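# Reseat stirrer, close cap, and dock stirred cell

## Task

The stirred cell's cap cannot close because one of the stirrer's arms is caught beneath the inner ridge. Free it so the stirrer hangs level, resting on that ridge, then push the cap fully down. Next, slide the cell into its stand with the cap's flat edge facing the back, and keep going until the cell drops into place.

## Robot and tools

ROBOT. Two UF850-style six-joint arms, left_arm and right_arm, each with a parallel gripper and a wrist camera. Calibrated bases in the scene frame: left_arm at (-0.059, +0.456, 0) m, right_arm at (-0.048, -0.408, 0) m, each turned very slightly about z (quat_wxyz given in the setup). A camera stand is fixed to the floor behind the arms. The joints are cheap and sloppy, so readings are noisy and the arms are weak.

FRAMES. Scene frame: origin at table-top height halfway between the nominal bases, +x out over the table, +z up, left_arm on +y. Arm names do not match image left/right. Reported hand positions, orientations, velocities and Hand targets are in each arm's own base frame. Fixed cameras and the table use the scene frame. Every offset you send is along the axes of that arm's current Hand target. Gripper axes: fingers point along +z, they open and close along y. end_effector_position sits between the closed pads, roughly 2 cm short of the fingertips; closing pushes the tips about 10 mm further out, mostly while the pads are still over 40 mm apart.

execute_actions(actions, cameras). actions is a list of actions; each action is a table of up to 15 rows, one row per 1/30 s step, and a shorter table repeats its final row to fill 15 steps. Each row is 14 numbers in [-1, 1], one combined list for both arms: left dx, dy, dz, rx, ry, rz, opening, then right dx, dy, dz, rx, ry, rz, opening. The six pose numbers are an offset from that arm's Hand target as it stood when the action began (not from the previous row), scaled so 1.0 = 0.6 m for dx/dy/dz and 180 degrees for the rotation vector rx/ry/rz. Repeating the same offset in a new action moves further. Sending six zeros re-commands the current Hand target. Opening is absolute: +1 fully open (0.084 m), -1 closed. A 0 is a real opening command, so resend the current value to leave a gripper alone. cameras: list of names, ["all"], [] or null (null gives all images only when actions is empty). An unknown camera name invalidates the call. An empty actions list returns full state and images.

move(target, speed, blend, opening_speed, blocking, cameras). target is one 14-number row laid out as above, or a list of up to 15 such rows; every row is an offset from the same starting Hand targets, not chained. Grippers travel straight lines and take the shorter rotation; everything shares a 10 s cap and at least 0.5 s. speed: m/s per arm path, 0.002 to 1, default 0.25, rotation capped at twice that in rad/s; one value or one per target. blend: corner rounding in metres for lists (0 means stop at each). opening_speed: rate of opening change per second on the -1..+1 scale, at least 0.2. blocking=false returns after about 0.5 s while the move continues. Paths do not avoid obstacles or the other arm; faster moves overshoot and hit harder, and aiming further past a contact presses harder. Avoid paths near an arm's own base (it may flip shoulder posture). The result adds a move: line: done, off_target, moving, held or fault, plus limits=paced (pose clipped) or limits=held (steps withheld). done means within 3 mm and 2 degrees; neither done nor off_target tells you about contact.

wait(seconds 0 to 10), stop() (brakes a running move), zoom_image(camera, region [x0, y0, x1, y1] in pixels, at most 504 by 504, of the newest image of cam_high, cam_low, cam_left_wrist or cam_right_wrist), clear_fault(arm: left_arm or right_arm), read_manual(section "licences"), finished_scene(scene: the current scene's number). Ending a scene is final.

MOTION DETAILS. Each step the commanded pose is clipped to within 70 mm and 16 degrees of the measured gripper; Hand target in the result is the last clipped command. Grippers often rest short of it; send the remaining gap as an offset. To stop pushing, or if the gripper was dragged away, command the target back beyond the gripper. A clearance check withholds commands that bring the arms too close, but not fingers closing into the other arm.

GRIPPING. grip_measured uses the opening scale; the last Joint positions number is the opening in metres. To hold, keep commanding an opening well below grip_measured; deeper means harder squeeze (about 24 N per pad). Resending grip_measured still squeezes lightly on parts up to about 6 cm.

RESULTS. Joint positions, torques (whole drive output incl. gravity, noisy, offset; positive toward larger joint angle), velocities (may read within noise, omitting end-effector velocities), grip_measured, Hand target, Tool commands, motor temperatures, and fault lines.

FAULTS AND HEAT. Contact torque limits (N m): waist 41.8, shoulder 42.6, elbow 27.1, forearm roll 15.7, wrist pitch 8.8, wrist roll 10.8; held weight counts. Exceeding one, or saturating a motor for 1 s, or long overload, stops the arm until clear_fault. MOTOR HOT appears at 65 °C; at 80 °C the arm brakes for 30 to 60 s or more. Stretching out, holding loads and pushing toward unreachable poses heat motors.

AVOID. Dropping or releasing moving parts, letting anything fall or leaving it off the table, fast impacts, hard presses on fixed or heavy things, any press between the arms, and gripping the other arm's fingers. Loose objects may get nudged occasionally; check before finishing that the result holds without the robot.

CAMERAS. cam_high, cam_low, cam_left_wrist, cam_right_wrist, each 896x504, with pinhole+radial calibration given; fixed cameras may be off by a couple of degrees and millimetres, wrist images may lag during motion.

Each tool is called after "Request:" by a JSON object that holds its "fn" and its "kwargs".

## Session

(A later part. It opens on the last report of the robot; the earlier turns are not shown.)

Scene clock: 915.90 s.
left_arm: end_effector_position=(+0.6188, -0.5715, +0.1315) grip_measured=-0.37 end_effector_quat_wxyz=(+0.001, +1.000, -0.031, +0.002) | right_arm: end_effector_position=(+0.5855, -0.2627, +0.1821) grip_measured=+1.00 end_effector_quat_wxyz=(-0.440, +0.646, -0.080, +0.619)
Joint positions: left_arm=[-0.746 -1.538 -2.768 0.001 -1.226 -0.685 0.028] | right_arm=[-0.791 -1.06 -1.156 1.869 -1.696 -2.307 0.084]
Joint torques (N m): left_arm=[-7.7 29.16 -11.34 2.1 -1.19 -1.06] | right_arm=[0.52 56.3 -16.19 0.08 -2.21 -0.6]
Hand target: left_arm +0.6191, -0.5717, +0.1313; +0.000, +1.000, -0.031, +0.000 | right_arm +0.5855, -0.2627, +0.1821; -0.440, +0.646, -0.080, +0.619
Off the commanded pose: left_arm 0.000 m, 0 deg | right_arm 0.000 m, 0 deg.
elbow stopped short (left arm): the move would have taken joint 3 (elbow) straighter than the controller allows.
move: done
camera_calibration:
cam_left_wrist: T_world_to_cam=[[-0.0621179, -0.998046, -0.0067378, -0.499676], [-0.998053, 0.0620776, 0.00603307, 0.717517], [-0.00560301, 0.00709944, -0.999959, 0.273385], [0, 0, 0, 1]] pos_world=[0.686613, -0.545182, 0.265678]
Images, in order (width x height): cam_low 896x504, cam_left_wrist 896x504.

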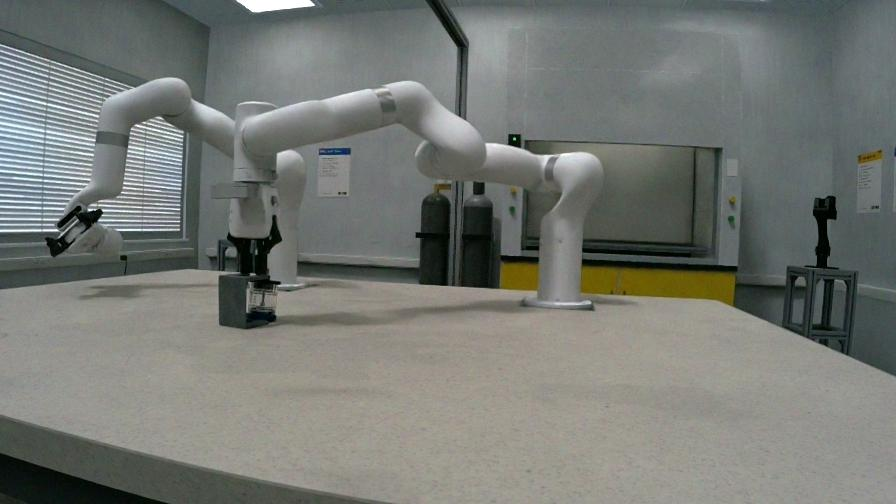

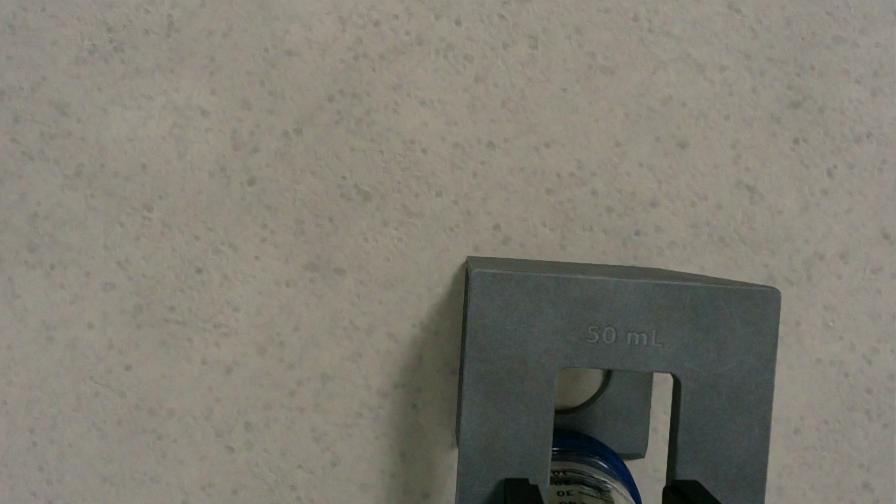

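Request:
{"fn": "move", "kwargs": {"target": [-0.014,0,0,0,0,0,-0.35,0,0,0,0,0,0,1], "speed": 0.03}}

Request:
{"fn": "move", "kwargs": {"target": [0,0,0,0,0,0,-1,0,0,0,0,0,0,1], "opening_speed": 0.4, "cameras": ["cam_left_wrist","cam_low"]}}

Request:
{"fn": "zoom_image", "kwargs": {"camera": "cam_low", "region": [210, 260, 290, 330]}}

Scene clock: 924.00 s.
left_arm: end_effector_position=(+0.6107, -0.5712, +0.1310) grip_measured=-0.37 end_effector_quat_wxyz=(+0.000, +1.000, -0.031, +0.000) | right_arm: end_effector_position=(+0.5855, -0.2627, +0.1821) grip_measured=+1.00 end_effector_quat_wxyz=(-0.440, +0.646, -0.080, +0.619)
Joint positions: left_arm=[-0.752 -1.437 -2.579 0.001 -1.143 -0.691 0.028] | right_arm=[-0.791 -1.06 -1.156 1.869 -1.696 -2.307 0.084]
Joint torques (N m): left_arm=[-7.46 87.51 -9.72 3.21 1.82 -1.2] | right_arm=[-0.03 55.17 -16.35 0.34 -2.23 -0.66]
Hand target: left_arm +0.6107, -0.5712, +0.1313; +0.000, +1.000, -0.031, +0.000 | right_arm +0.5855, -0.2627, +0.1821; -0.440, +0.646, -0.080, +0.619
Off the commanded pose: left_arm 0.000 m, 0 deg | right_arm 0.000 m, 0 deg.
move: done

Scene clock: 925.83 s.
left_arm: end_effector_position=(+0.6107, -0.5712, +0.1310) grip_measured=-1.00 end_effector_quat_wxyz=(+0.000, +1.000, -0.031, +0.000) | right_arm: end_effector_position=(+0.5855, -0.2627, +0.1821) grip_measured=+1.00 end_effector_quat_wxyz=(-0.440, +0.646, -0.080, +0.619)
Joint positions: left_arm=[-0.752 -1.437 -2.579 0.001 -1.143 -0.691 0] | right_arm=[-0.791 -1.06 -1.156 1.869 -1.696 -2.307 0.084]
Joint torques (N m): left_arm=[-6.83 86.54 -10.12 3.59 1.83 -1.21] | right_arm=[0 56.55 -16.25 0.38 -2.25 -0.67]
Hand target: left_arm +0.6107, -0.5712, +0.1313; +0.000, +1.000, -0.031, +0.000 | right_arm +0.5855, -0.2627, +0.1821; -0.440, +0.646, -0.080, +0.619
Off the commanded pose: left_arm 0.000 m, 0 deg | right_arm 0.000 m, 0 deg.
move: done
camera_calibration:
cam_left_wrist: T_world_to_cam=[[-0.0620625, -0.998026, -0.00962701, -0.499532], [-0.998033, 0.0619711, 0.00951797, 0.708754], [-0.00890258, 0.0101988, -0.999908, 0.276652], [0, 0, 0, 1]] pos_world=[0.67882, -0.545289, 0.265072]
Images, in order (width x height): cam_low 896x504, cam_left_wrist 896x504.

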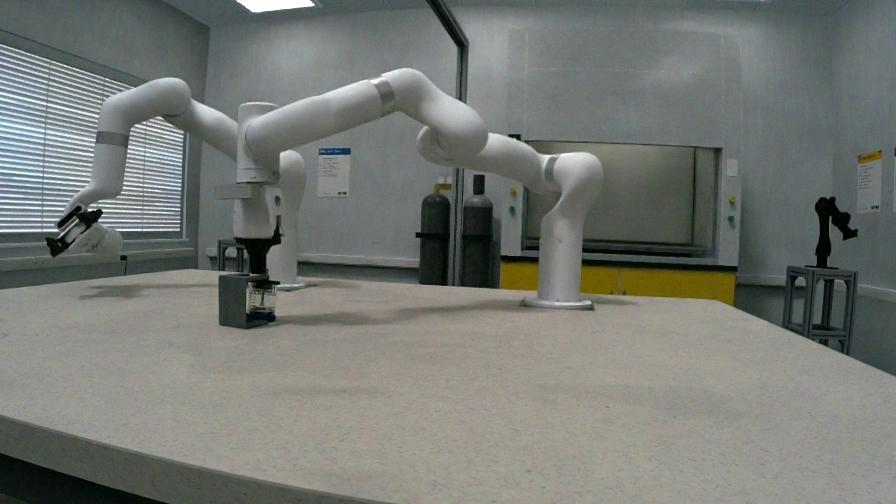

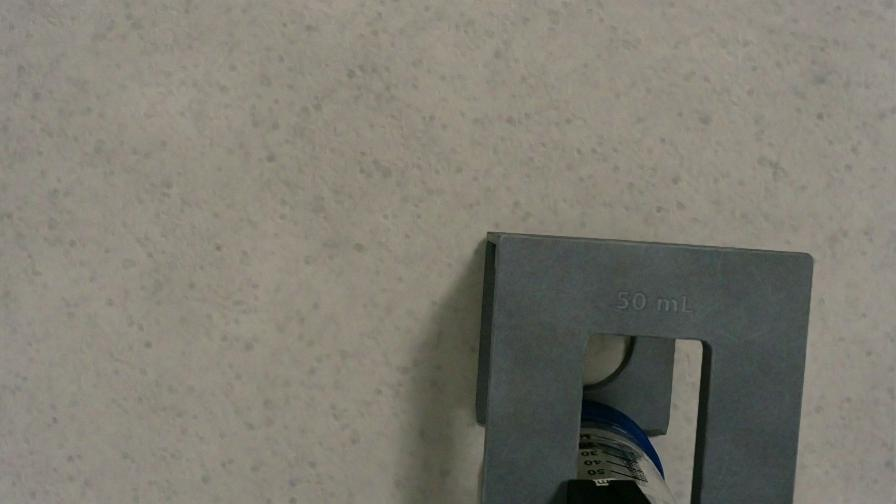

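Scaled by 6.300.

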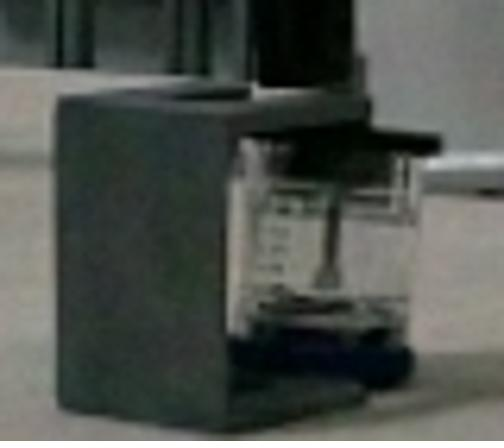

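Request:
{"fn": "move", "kwargs": {"target": [0,0,-0.1,0,0,0,-0.2,0,0,0,0,0,0,1], "speed": 0.06}}

Request:
{"fn": "move", "kwargs": {"target": [-0.13,0.02,-0.04,0,0,0,-0.2,0,0,0,0,0,0,1], "speed": 0.15, "cameras": ["all"]}}

Request:
{"fn": "zoom_image", "kwargs": {"camera": "cam_high", "region": [340, 190, 420, 270]}}

Request:
{"fn": "zoom_image", "kwargs": {"camera": "cam_low", "region": [210, 260, 290, 330]}}

Scene clock: 933.23 s.
left_arm: end_effector_position=(+0.6107, -0.5713, +0.1915) grip_measured=-0.22 end_effector_quat_wxyz=(+0.000, +1.000, -0.031, +0.000) | right_arm: end_effector_position=(+0.5855, -0.2627, +0.1821) grip_measured=+1.00 end_effector_quat_wxyz=(-0.440, +0.646, -0.080, +0.619)
Joint positions: left_arm=[-0.752 -1.406 -2.656 0.001 -1.25 -0.691 0.035] | right_arm=[-0.791 -1.06 -1.156 1.869 -1.696 -2.307 0.084]
Joint torques (N m): left_arm=[-7.86 27.67 -32.9 1.9 -1.64 -0.45] | right_arm=[0.58 58.22 -16.7 0.39 -2.26 -0.63]
Hand target: left_arm +0.6107, -0.5713, +0.1913; +0.000, +1.000, -0.031, +0.000 | right_arm +0.5855, -0.2627, +0.1821; -0.440, +0.646, -0.080, +0.619
Off the commanded pose: left_arm 0.000 m, 0 deg | right_arm 0.000 m, 0 deg.
move: done

Scene clock: 934.33 s.
left_arm: end_effector_position=(+0.5321, -0.5785, +0.2151) grip_measured=-0.21 end_effector_quat_wxyz=(+0.000, +1.000, -0.031, +0.000) | right_arm: end_effector_position=(+0.5855, -0.2627, +0.1821) grip_measured=+1.00 end_effector_quat_wxyz=(-0.440, +0.646, -0.080, +0.619)
Joint positions: left_arm=[-0.827 -1.077 -2.11 0.001 -1.034 -0.766 0.035] | right_arm=[-0.791 -1.06 -1.156 1.869 -1.696 -2.307 0.084]
Joint torques (N m): left_arm=[-8.52 83.52 -10.48 3.74 1.73 -1.4] | right_arm=[1.16 56.07 -17.1 0.49 -2.31 -0.68]
Hand target: left_arm +0.5321, -0.5785, +0.2153; +0.000, +1.000, -0.031, +0.000 | right_arm +0.5855, -0.2627, +0.1821; -0.440, +0.646, -0.080, +0.619
Off the commanded pose: left_arm 0.000 m, 0 deg | right_arm 0.000 m, 0 deg.
move: done
camera_calibration:
cam_left_wrist: T_world_to_cam=[[-0.0620608, -0.998027, -0.00953344, -0.51092], [-0.998034, 0.0619713, 0.00941197, 0.629998], [-0.0088026, 0.0100988, -0.99991, 0.360004], [0, 0, 0, 1]] pos_world=[0.60022, -0.552589, 0.349172]

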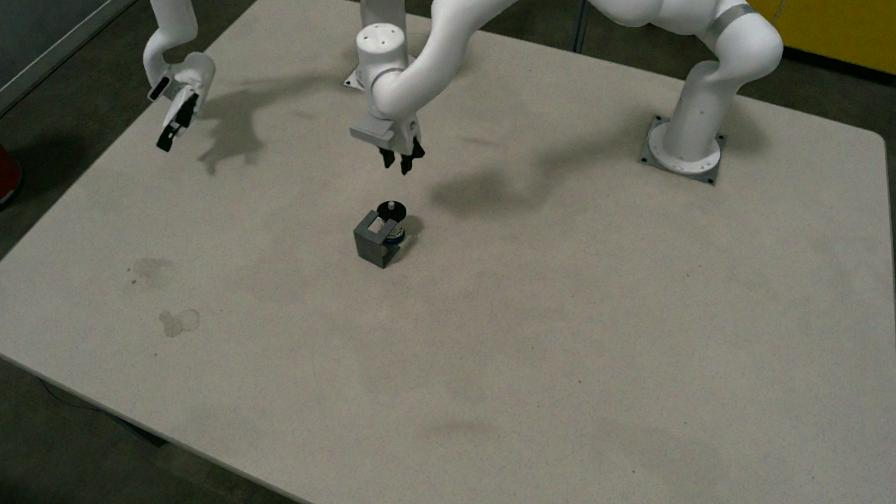

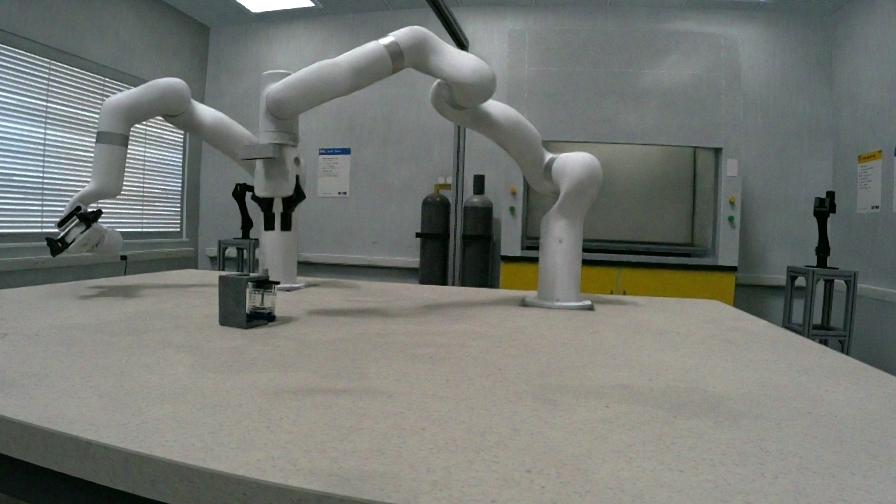

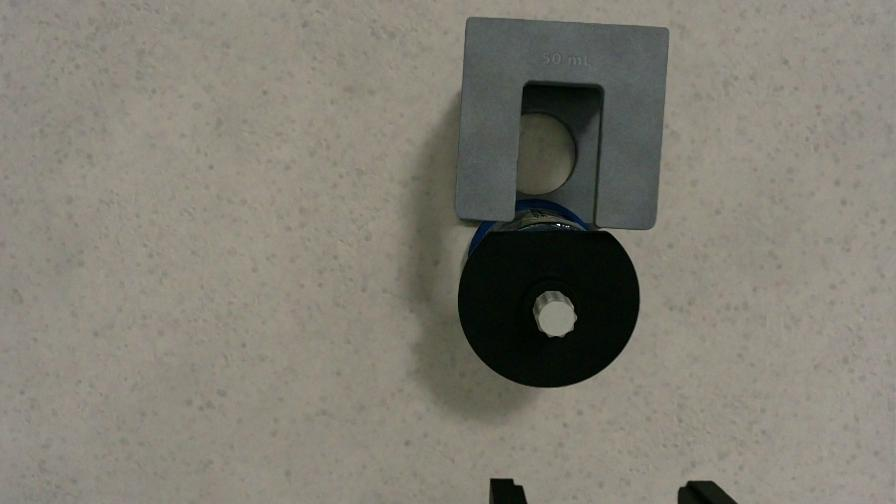

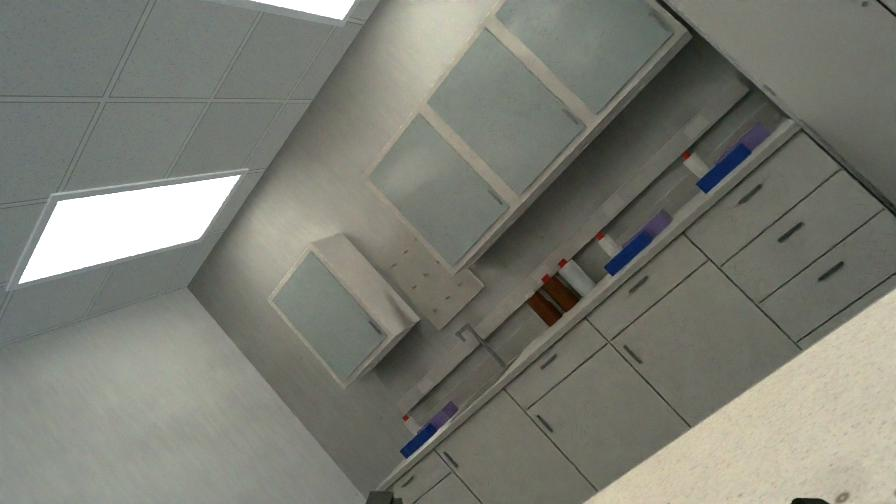

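Scaled by 6.300.

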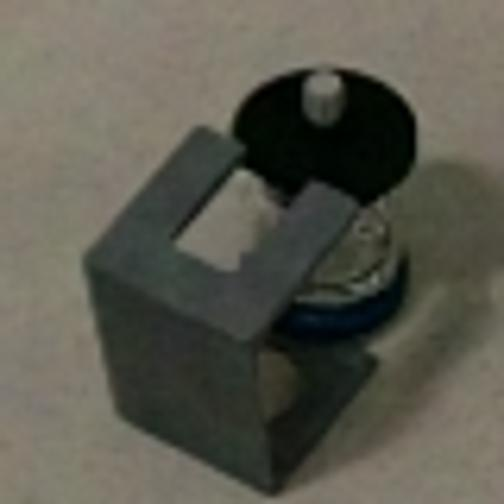

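Scaled by 6.300.

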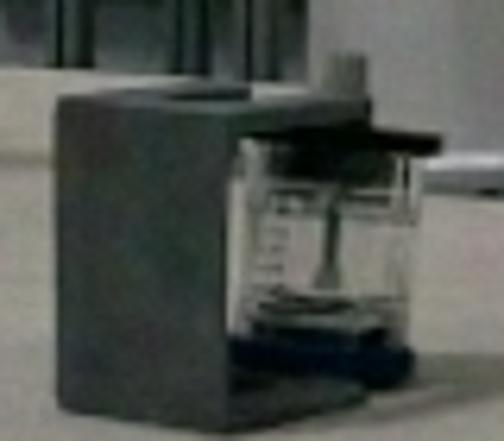

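Request:
{"fn": "move", "kwargs": {"target": [-0.17,-0.62,-0.17,0,0,0,-0.2,0,0,0,0,0,0,0], "speed": 0.25}}

Request:
{"fn": "move", "kwargs": {"target": [0,0,0,0,0,0,-0.2,-0.159,-0.501,0.074,-0.348,-0.425,-0.0257,0], "speed": 0.3, "cameras": ["all"]}}

Scene clock: 956.03 s.
left_arm: end_effector_position=(+0.4531, -0.2010, +0.3175) grip_measured=-0.21 end_effector_quat_wxyz=(+0.000, +1.000, -0.031, +0.000) | right_arm: end_effector_position=(+0.5855, -0.2627, +0.1821) grip_measured=-0.01 end_effector_quat_wxyz=(-0.440, +0.646, -0.080, +0.619)
Joint positions: left_arm=[-0.418 -0.214 -1.029 0.001 -0.815 -0.357 0.035] | right_arm=[-0.791 -1.06 -1.156 1.869 -1.696 -2.307 0.044]
Joint torques (N m): left_arm=[7.41 52.16 -9.23 -2.17 -1.35 1.39] | right_arm=[0.67 56.19 -16.62 0.46 -2.38 -0.62]
Hand target: left_arm +0.4530, -0.2010, +0.3175; +0.000, +1.000, -0.031, +0.000 | right_arm +0.5855, -0.2627, +0.1821; -0.440, +0.646, -0.080, +0.619
Off the commanded pose: left_arm 0.000 m, 0 deg | right_arm 0.000 m, 0 deg.
move: done

Scene clock: 959.53 s.
left_arm: end_effector_position=(+0.4530, -0.2010, +0.3175) grip_measured=-0.21 end_effector_quat_wxyz=(+0.000, +1.000, -0.031, +0.000) | right_arm: end_effector_position=(+0.4706, +0.0003, +0.3201) grip_measured=-0.01 end_effector_quat_wxyz=(+0.000, +0.998, -0.068, -0.001)
Joint positions: left_arm=[-0.418 -0.214 -1.029 0.001 -0.815 -0.357 0.035] | right_arm=[0 -0.152 -0.962 0.001 -0.812 0.137 0.044]
Joint torques (N m): left_arm=[7.45 50.81 -9.22 -1.8 -1.36 1.36] | right_arm=[9.36 14.31 -45.54 -1.63 -1.55 1.27]
Hand target: left_arm +0.4530, -0.2010, +0.3175; +0.000, +1.000, -0.031, +0.000 | right_arm +0.4707, +0.0003, +0.3201; +0.000, +0.998, -0.068, -0.001
Off the commanded pose: left_arm 0.000 m, 0 deg | right_arm 0.000 m, 0 deg.
move: done
camera_calibration:
cam_left_wrist: T_world_to_cam=[[-0.0621585, -0.998023, -0.00934551, -0.138124], [-0.998029, 0.0620728, 0.00920121, 0.526905], [-0.00860291, 0.00989903, -0.999914, 0.457751], [0, 0, 0, 1]] pos_world=[0.521219, -0.175088, 0.451572]
cam_right_wrist: T_world_to_cam=[[-0.126119, -0.992006, 0.00435498, 0.0882407], [-0.991913, 0.126041, -0.0148998, 0.54029], [0.0142318, -0.0061989, -0.99988, 0.445043], [0, 0, 0, 1]] pos_world=[0.540715, 0.0221952, 0.452655]

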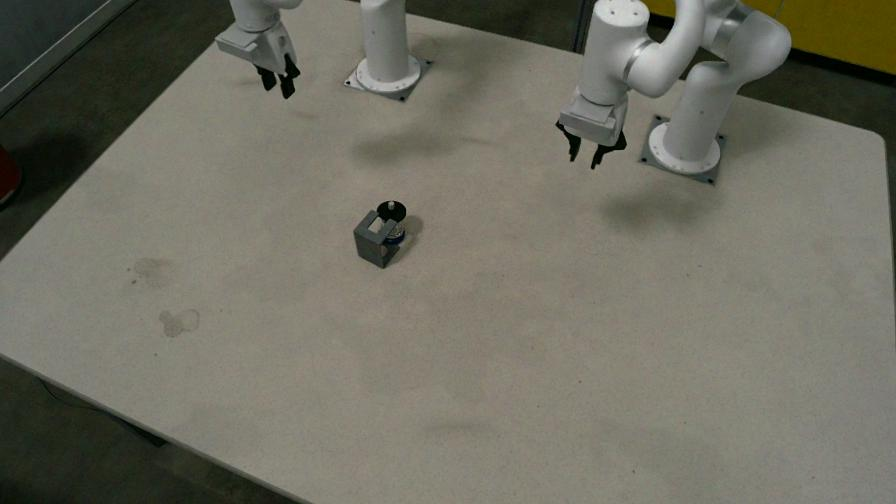

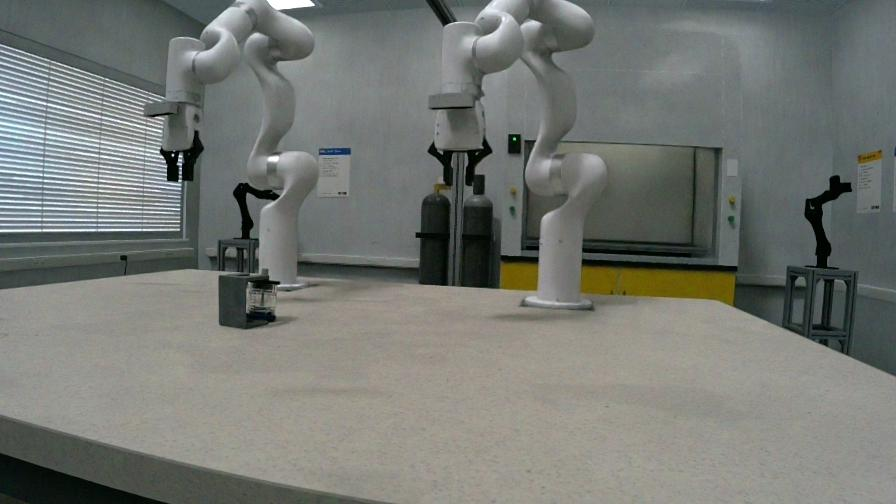

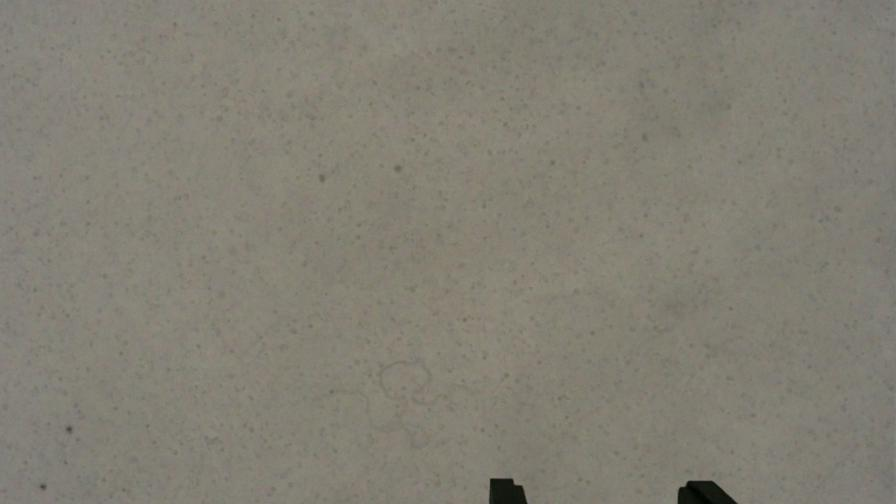

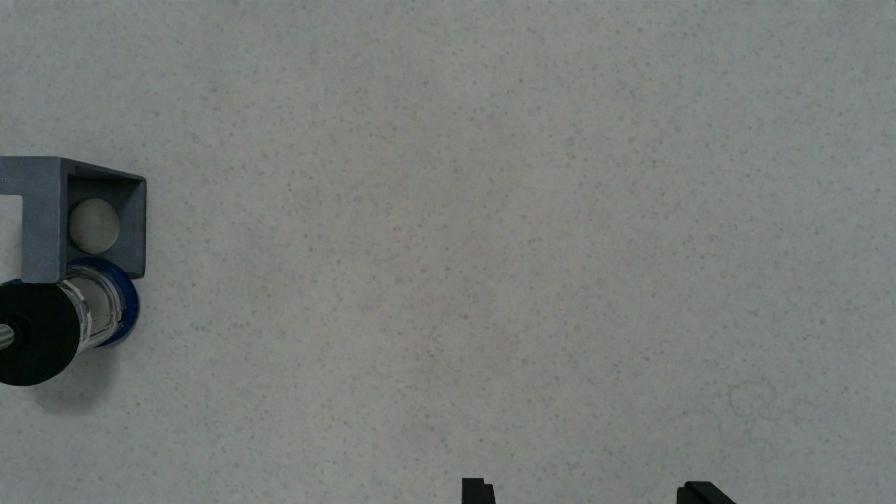

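Request:
{"fn": "move", "kwargs": {"target": [0,0,0,0,0,0,-0.2,0.0,-0.455,0.12,0,0,0,-0.3], "speed": 0.2, "cameras": ["all"]}}

Scene clock: 964.57 s.
left_arm: end_effector_position=(+0.4530, -0.2010, +0.3175) grip_measured=-0.21 end_effector_quat_wxyz=(+0.000, +1.000, -0.031, +0.000) | right_arm: end_effector_position=(+0.5078, +0.2708, +0.2482) grip_measured=-0.32 end_effector_quat_wxyz=(+0.000, +0.998, -0.068, -0.001)
Joint positions: left_arm=[-0.418 -0.214 -1.029 0.001 -0.815 -0.357 0.035] | right_arm=[0.489 -0.48 -1.21 0.002 -0.732 0.625 0.03]
Joint torques (N m): left_arm=[8.42 49.45 -9.16 -1.68 -1.29 1.08] | right_arm=[9.76 22.81 -44.97 -0.86 -1.4 1.26]
Hand target: left_arm +0.4530, -0.2010, +0.3175; +0.000, +1.000, -0.031, +0.000 | right_arm +0.5078, +0.2708, +0.2482; +0.000, +0.998, -0.068, -0.001
Off the commanded pose: left_arm 0.000 m, 0 deg | right_arm 0.000 m, 0 deg.
move: done
camera_calibration:
cam_left_wrist: T_world_to_cam=[[-0.0621585, -0.998023, -0.00934551, -0.138124], [-0.998029, 0.0620728, 0.00920121, 0.526905], [-0.00860291, 0.00989903, -0.999914, 0.457751], [0, 0, 0, 1]] pos_world=[0.521219, -0.175088, 0.451572]
cam_right_wrist: T_world_to_cam=[[-0.126119, -0.992006, 0.00434237, 0.361476], [-0.991912, 0.126041, -0.014999, 0.541973], [0.0143318, -0.0061989, -0.999878, 0.374241], [0, 0, 0, 1]] pos_world=[0.577815, 0.292595, 0.380755]

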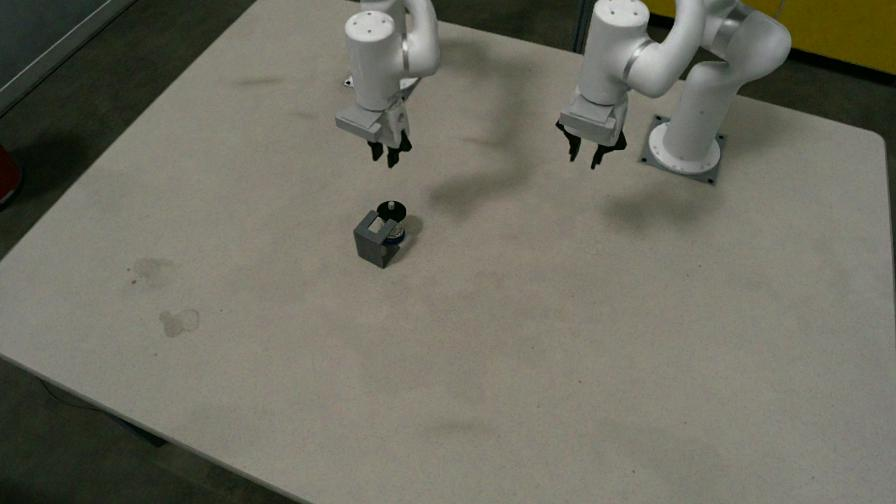

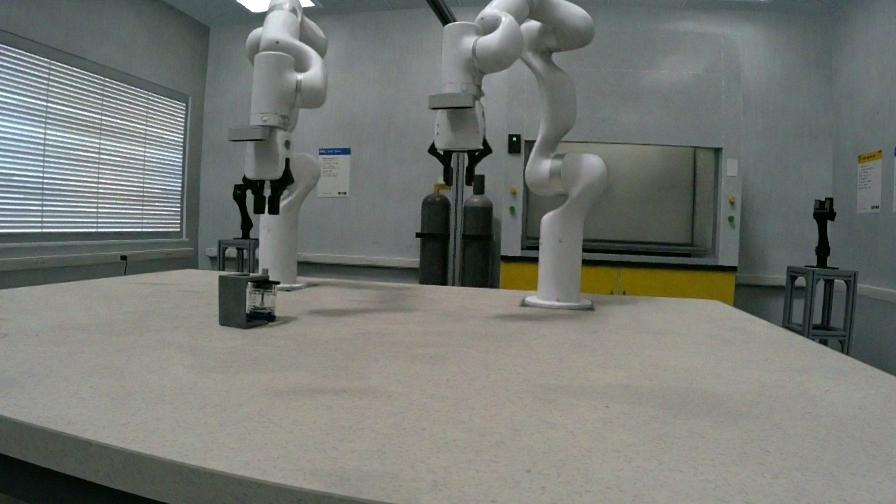

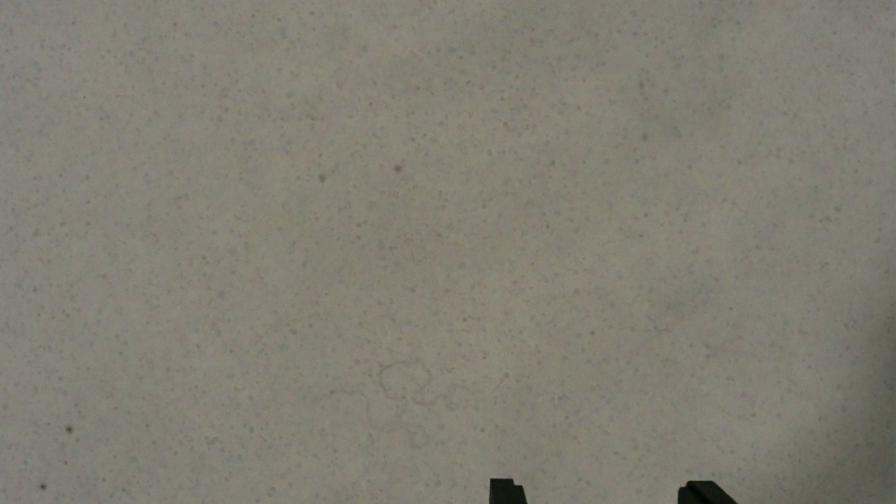

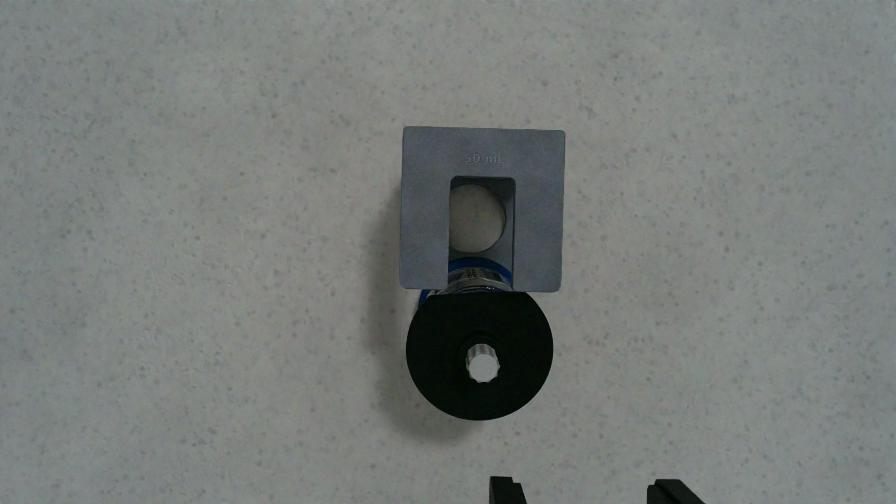

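Request:
{"fn": "move", "kwargs": {"target": [0,0,0,0,0,0,-0.2,0.040,-0.033,0.1,0,0,0,-0.2], "speed": 0.12, "cameras": ["cam_low","cam_high","cam_right_wrist"]}}

Request:
{"fn": "zoom_image", "kwargs": {"camera": "cam_high", "region": [340, 150, 440, 270]}}

Request:
{"fn": "zoom_image", "kwargs": {"camera": "cam_low", "region": [200, 230, 310, 340]}}

Scene clock: 978.57 s.
left_arm: end_effector_position=(+0.4530, -0.2010, +0.3175) grip_measured=-0.21 end_effector_quat_wxyz=(+0.000, +1.000, -0.031, +0.000) | right_arm: end_effector_position=(+0.5341, +0.2872, +0.1882) grip_measured=-0.22 end_effector_quat_wxyz=(+0.000, +0.998, -0.068, -0.001)
Joint positions: left_arm=[-0.418 -0.214 -1.029 0.001 -0.815 -0.357 0.035] | right_arm=[0.493 -0.627 -1.28 0.002 -0.655 0.628 0.035]
Joint torques (N m): left_arm=[8.48 50.63 -9.43 -2.06 -1.3 1.01] | right_arm=[11.23 27.75 -43.73 1.17 1.81 1.24]
Hand target: left_arm +0.4530, -0.2010, +0.3175; +0.000, +1.000, -0.031, +0.000 | right_arm +0.5341, +0.2872, +0.1881; +0.000, +0.998, -0.068, -0.001
Off the commanded pose: left_arm 0.000 m, 0 deg | right_arm 0.000 m, 0 deg.
move: done
camera_calibration:
cam_right_wrist: T_world_to_cam=[[-0.12612, -0.992005, 0.00444156, 0.381304], [-0.991911, 0.126041, -0.0150116, 0.565195], [0.0143317, -0.0062989, -0.999877, 0.313903], [0, 0, 0, 1]] pos_world=[0.604215, 0.308995, 0.320655]
Images, in order (width x height): cam_high 896x504, cam_low 896x504, cam_right_wrist 896x504.

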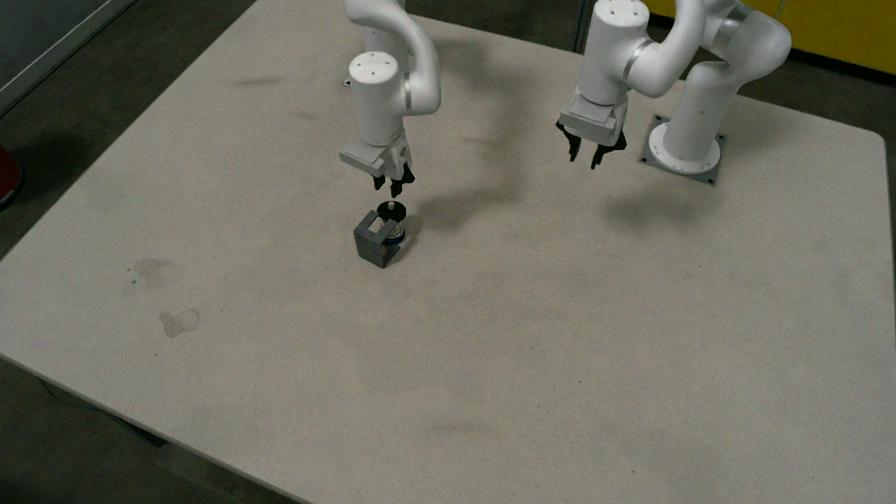

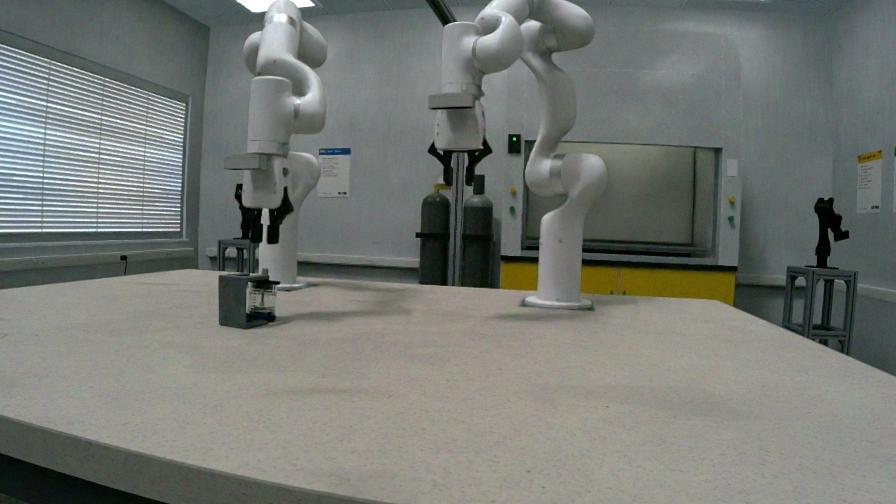

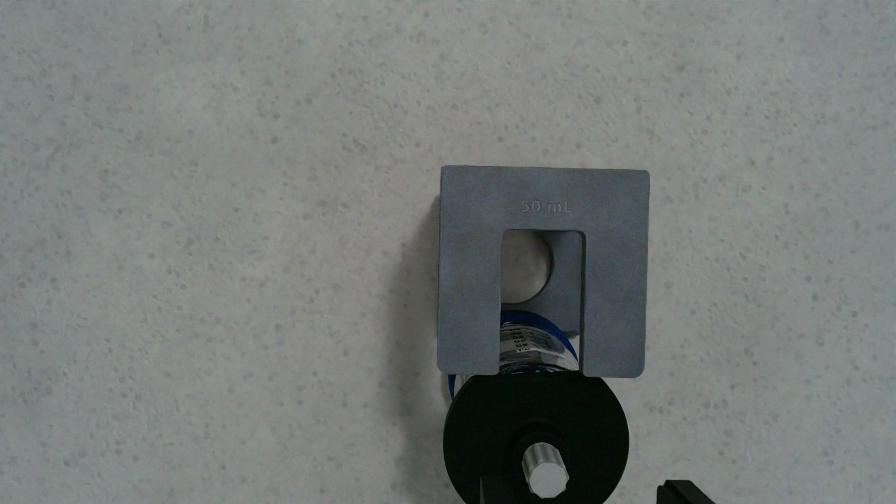

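Scaled by 4.200.

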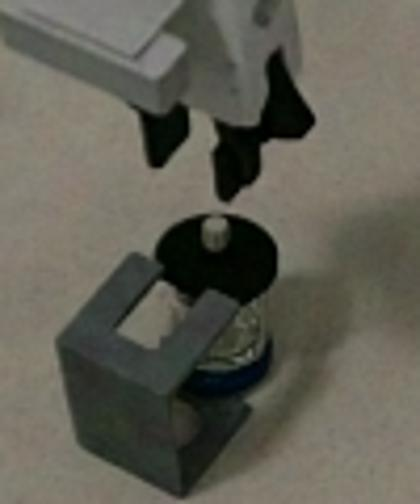

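Scaled by 4.582.

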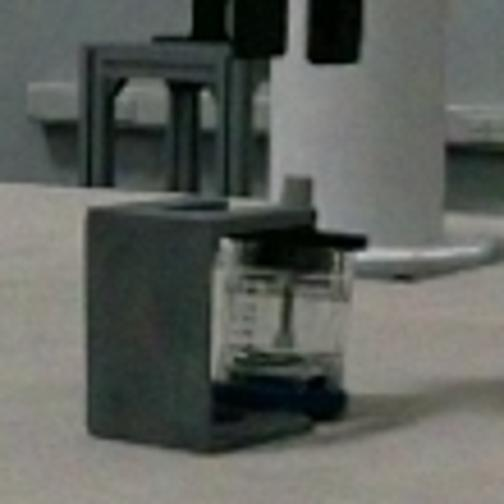

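Request:
{"fn": "move", "kwargs": {"target": [0,0,0,0,0,0,-0.2,-0.0075,-0.002,0.0915,0,0,0,-0.2], "speed": 0.06}}

Request:
{"fn": "move", "kwargs": {"target": [0,0,0,0,0,0,-0.2,0,0,0,0,0,0,-1], "opening_speed": 0.4, "cameras": ["cam_low","cam_high","cam_right_wrist"]}}

Request:
{"fn": "zoom_image", "kwargs": {"camera": "cam_low", "region": [210, 250, 300, 340]}}

Scene clock: 987.87 s.
left_arm: end_effector_position=(+0.4530, -0.2010, +0.3175) grip_measured=-0.21 end_effector_quat_wxyz=(+0.000, +1.000, -0.031, +0.000) | right_arm: end_effector_position=(+0.5298, +0.2890, +0.1333) grip_measured=-0.22 end_effector_quat_wxyz=(+0.000, +0.998, -0.068, -0.001)
Joint positions: left_arm=[-0.418 -0.214 -1.029 0.001 -0.815 -0.357 0.035] | right_arm=[0.499 -0.704 -1.257 0.003 -0.555 0.634 0.035]
Joint torques (N m): left_arm=[6.77 49.75 -9.36 -2.19 -1.27 0.81] | right_arm=[9.68 26.83 -5.32 1.38 1.85 1.32]
Hand target: left_arm +0.4530, -0.2010, +0.3175; +0.000, +1.000, -0.031, +0.000 | right_arm +0.5297, +0.2890, +0.1332; +0.000, +0.998, -0.068, -0.001
Off the commanded pose: left_arm 0.000 m, 0 deg | right_arm 0.000 m, 0 deg.
move: done

Scene clock: 990.07 s.
left_arm: end_effector_position=(+0.4530, -0.2010, +0.3175) grip_measured=-0.21 end_effector_quat_wxyz=(+0.000, +1.000, -0.031, +0.000) | right_arm: end_effector_position=(+0.5297, +0.2890, +0.1332) grip_measured=-0.72 end_effector_quat_wxyz=(+0.000, +0.998, -0.068, -0.001)
Joint positions: left_arm=[-0.418 -0.214 -1.029 0.001 -0.815 -0.357 0.035] | right_arm=[0.499 -0.704 -1.257 0.003 -0.555 0.634 0.012]
Joint torques (N m): left_arm=[8.43 49.65 -9.07 -2.08 -1.4 0.65] | right_arm=[11.15 28.13 -5.35 0.86 1.73 1.28]
Hand target: left_arm +0.4530, -0.2010, +0.3175; +0.000, +1.000, -0.031, +0.000 | right_arm +0.5297, +0.2890, +0.1332; +0.000, +0.998, -0.068, -0.001
Off the commanded pose: left_arm 0.000 m, 0 deg | right_arm 0.000 m, 0 deg.
move: done
camera_calibration:
cam_right_wrist: T_world_to_cam=[[-0.126119, -0.992005, 0.00445417, 0.382874], [-0.991913, 0.126041, -0.0149124, 0.559742], [0.0142318, -0.00629889, -0.999879, 0.259145], [0, 0, 0, 1]] pos_world=[0.599815, 0.310895, 0.265755]
Images, in order (width x height): cam_high 896x504, cam_low 896x504, cam_right_wrist 896x504.

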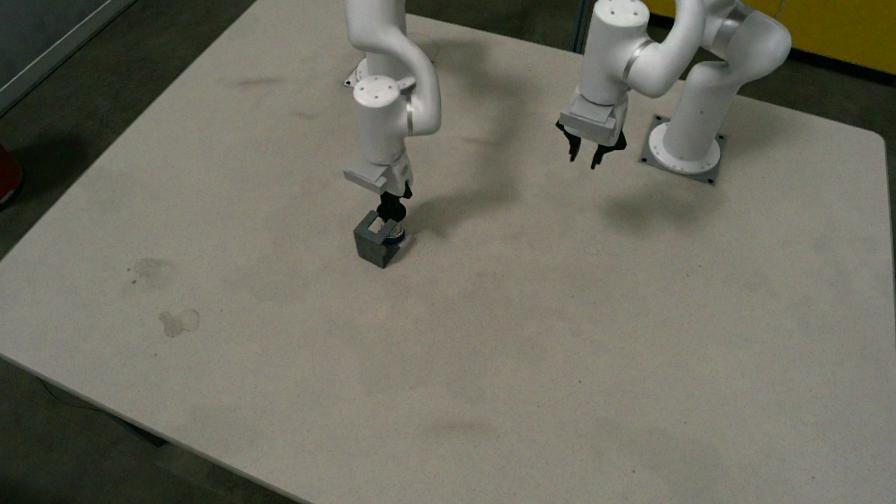

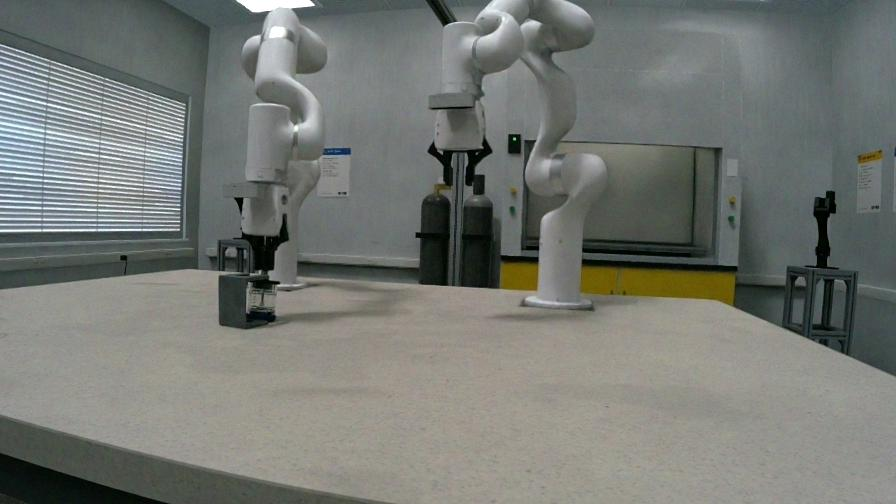

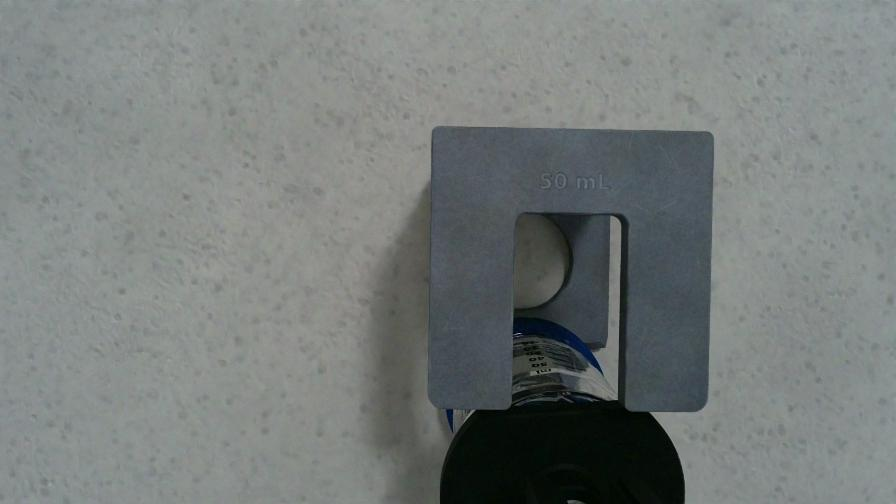

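Scaled by 5.600.

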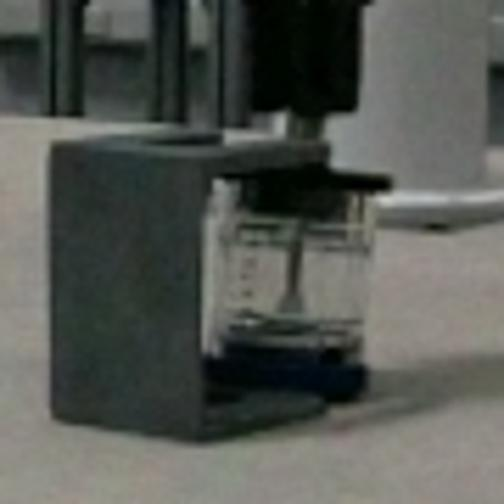

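Request:
{"fn": "move", "kwargs": {"target": [[0,0,0,0,0,0,-0.2,-0.067,0,-0.0015,0,0,0,-1],[0,0,0,0,0,0,-0.2,-0.067,0,0.009,0,0,0,-1]], "speed": 0.03, "cameras": ["cam_low","cam_right_wrist"]}}

Request:
{"fn": "zoom_image", "kwargs": {"camera": "cam_low", "region": [220, 240, 320, 340]}}

Scene clock: 998.07 s.
left_arm: end_effector_position=(+0.4530, -0.2010, +0.3175) grip_measured=-0.21 end_effector_quat_wxyz=(+0.000, +1.000, -0.031, +0.000) | right_arm: end_effector_position=(+0.4900, +0.2946, +0.1282) grip_measured=-0.72 end_effector_quat_wxyz=(+0.000, +0.998, -0.068, -0.001)
Joint positions: left_arm=[-0.418 -0.214 -1.029 0.001 -0.815 -0.357 0.035] | right_arm=[0.541 -0.65 -1.15 0.003 -0.501 0.675 0.012]
Joint torques (N m): left_arm=[7.94 50.15 -9.62 -2.04 -1.31 0.59] | right_arm=[11.82 12.09 0.77 -0.78 1.64 1.12]
Hand target: left_arm +0.4530, -0.2010, +0.3175; +0.000, +1.000, -0.031, +0.000 | right_arm +0.4899, +0.2945, +0.1279; +0.000, +0.998, -0.068, -0.001
Off the commanded pose: left_arm 0.000 m, 0 deg | right_arm 0.000 m, 0 deg.
move: done
camera_calibration:
cam_right_wrist: T_world_to_cam=[[-0.126119, -0.992007, 0.00409355, 0.383426], [-0.991906, 0.126043, -0.0153705, 0.519612], [0.0147317, -0.00599893, -0.999873, 0.254469], [0, 0, 0, 1]] pos_world=[0.560014, 0.316395, 0.260854]
Images, in order (width x height): cam_low 896x504, cam_right_wrist 896x504.

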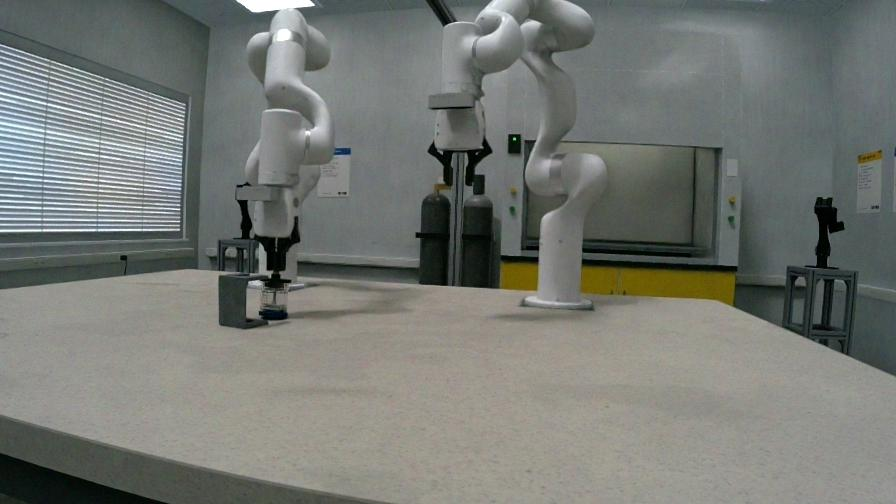

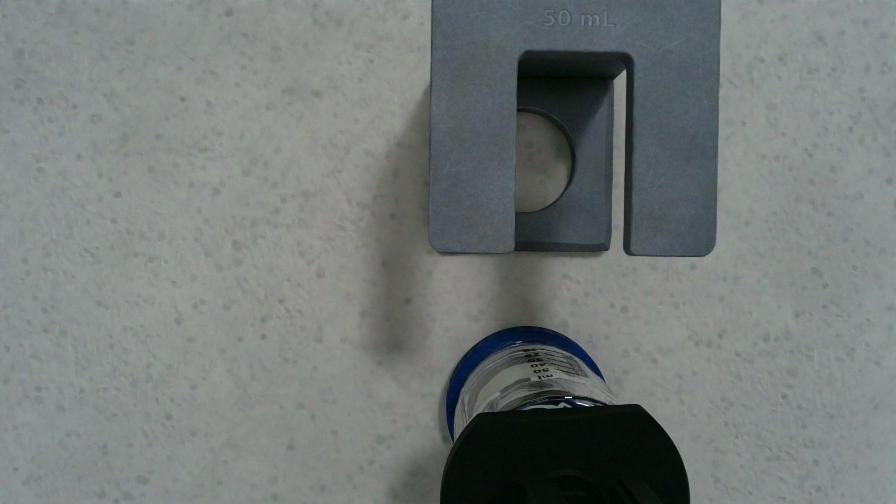

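Scaled by 5.040.

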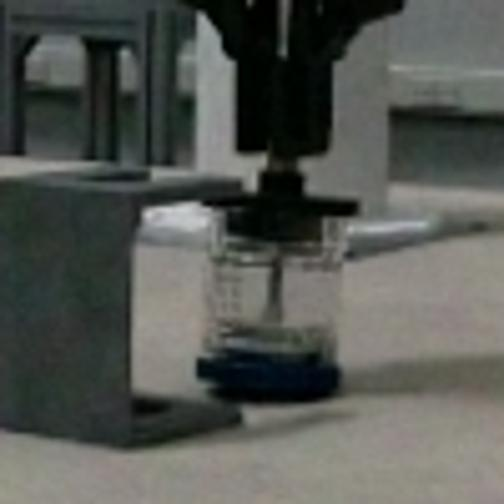

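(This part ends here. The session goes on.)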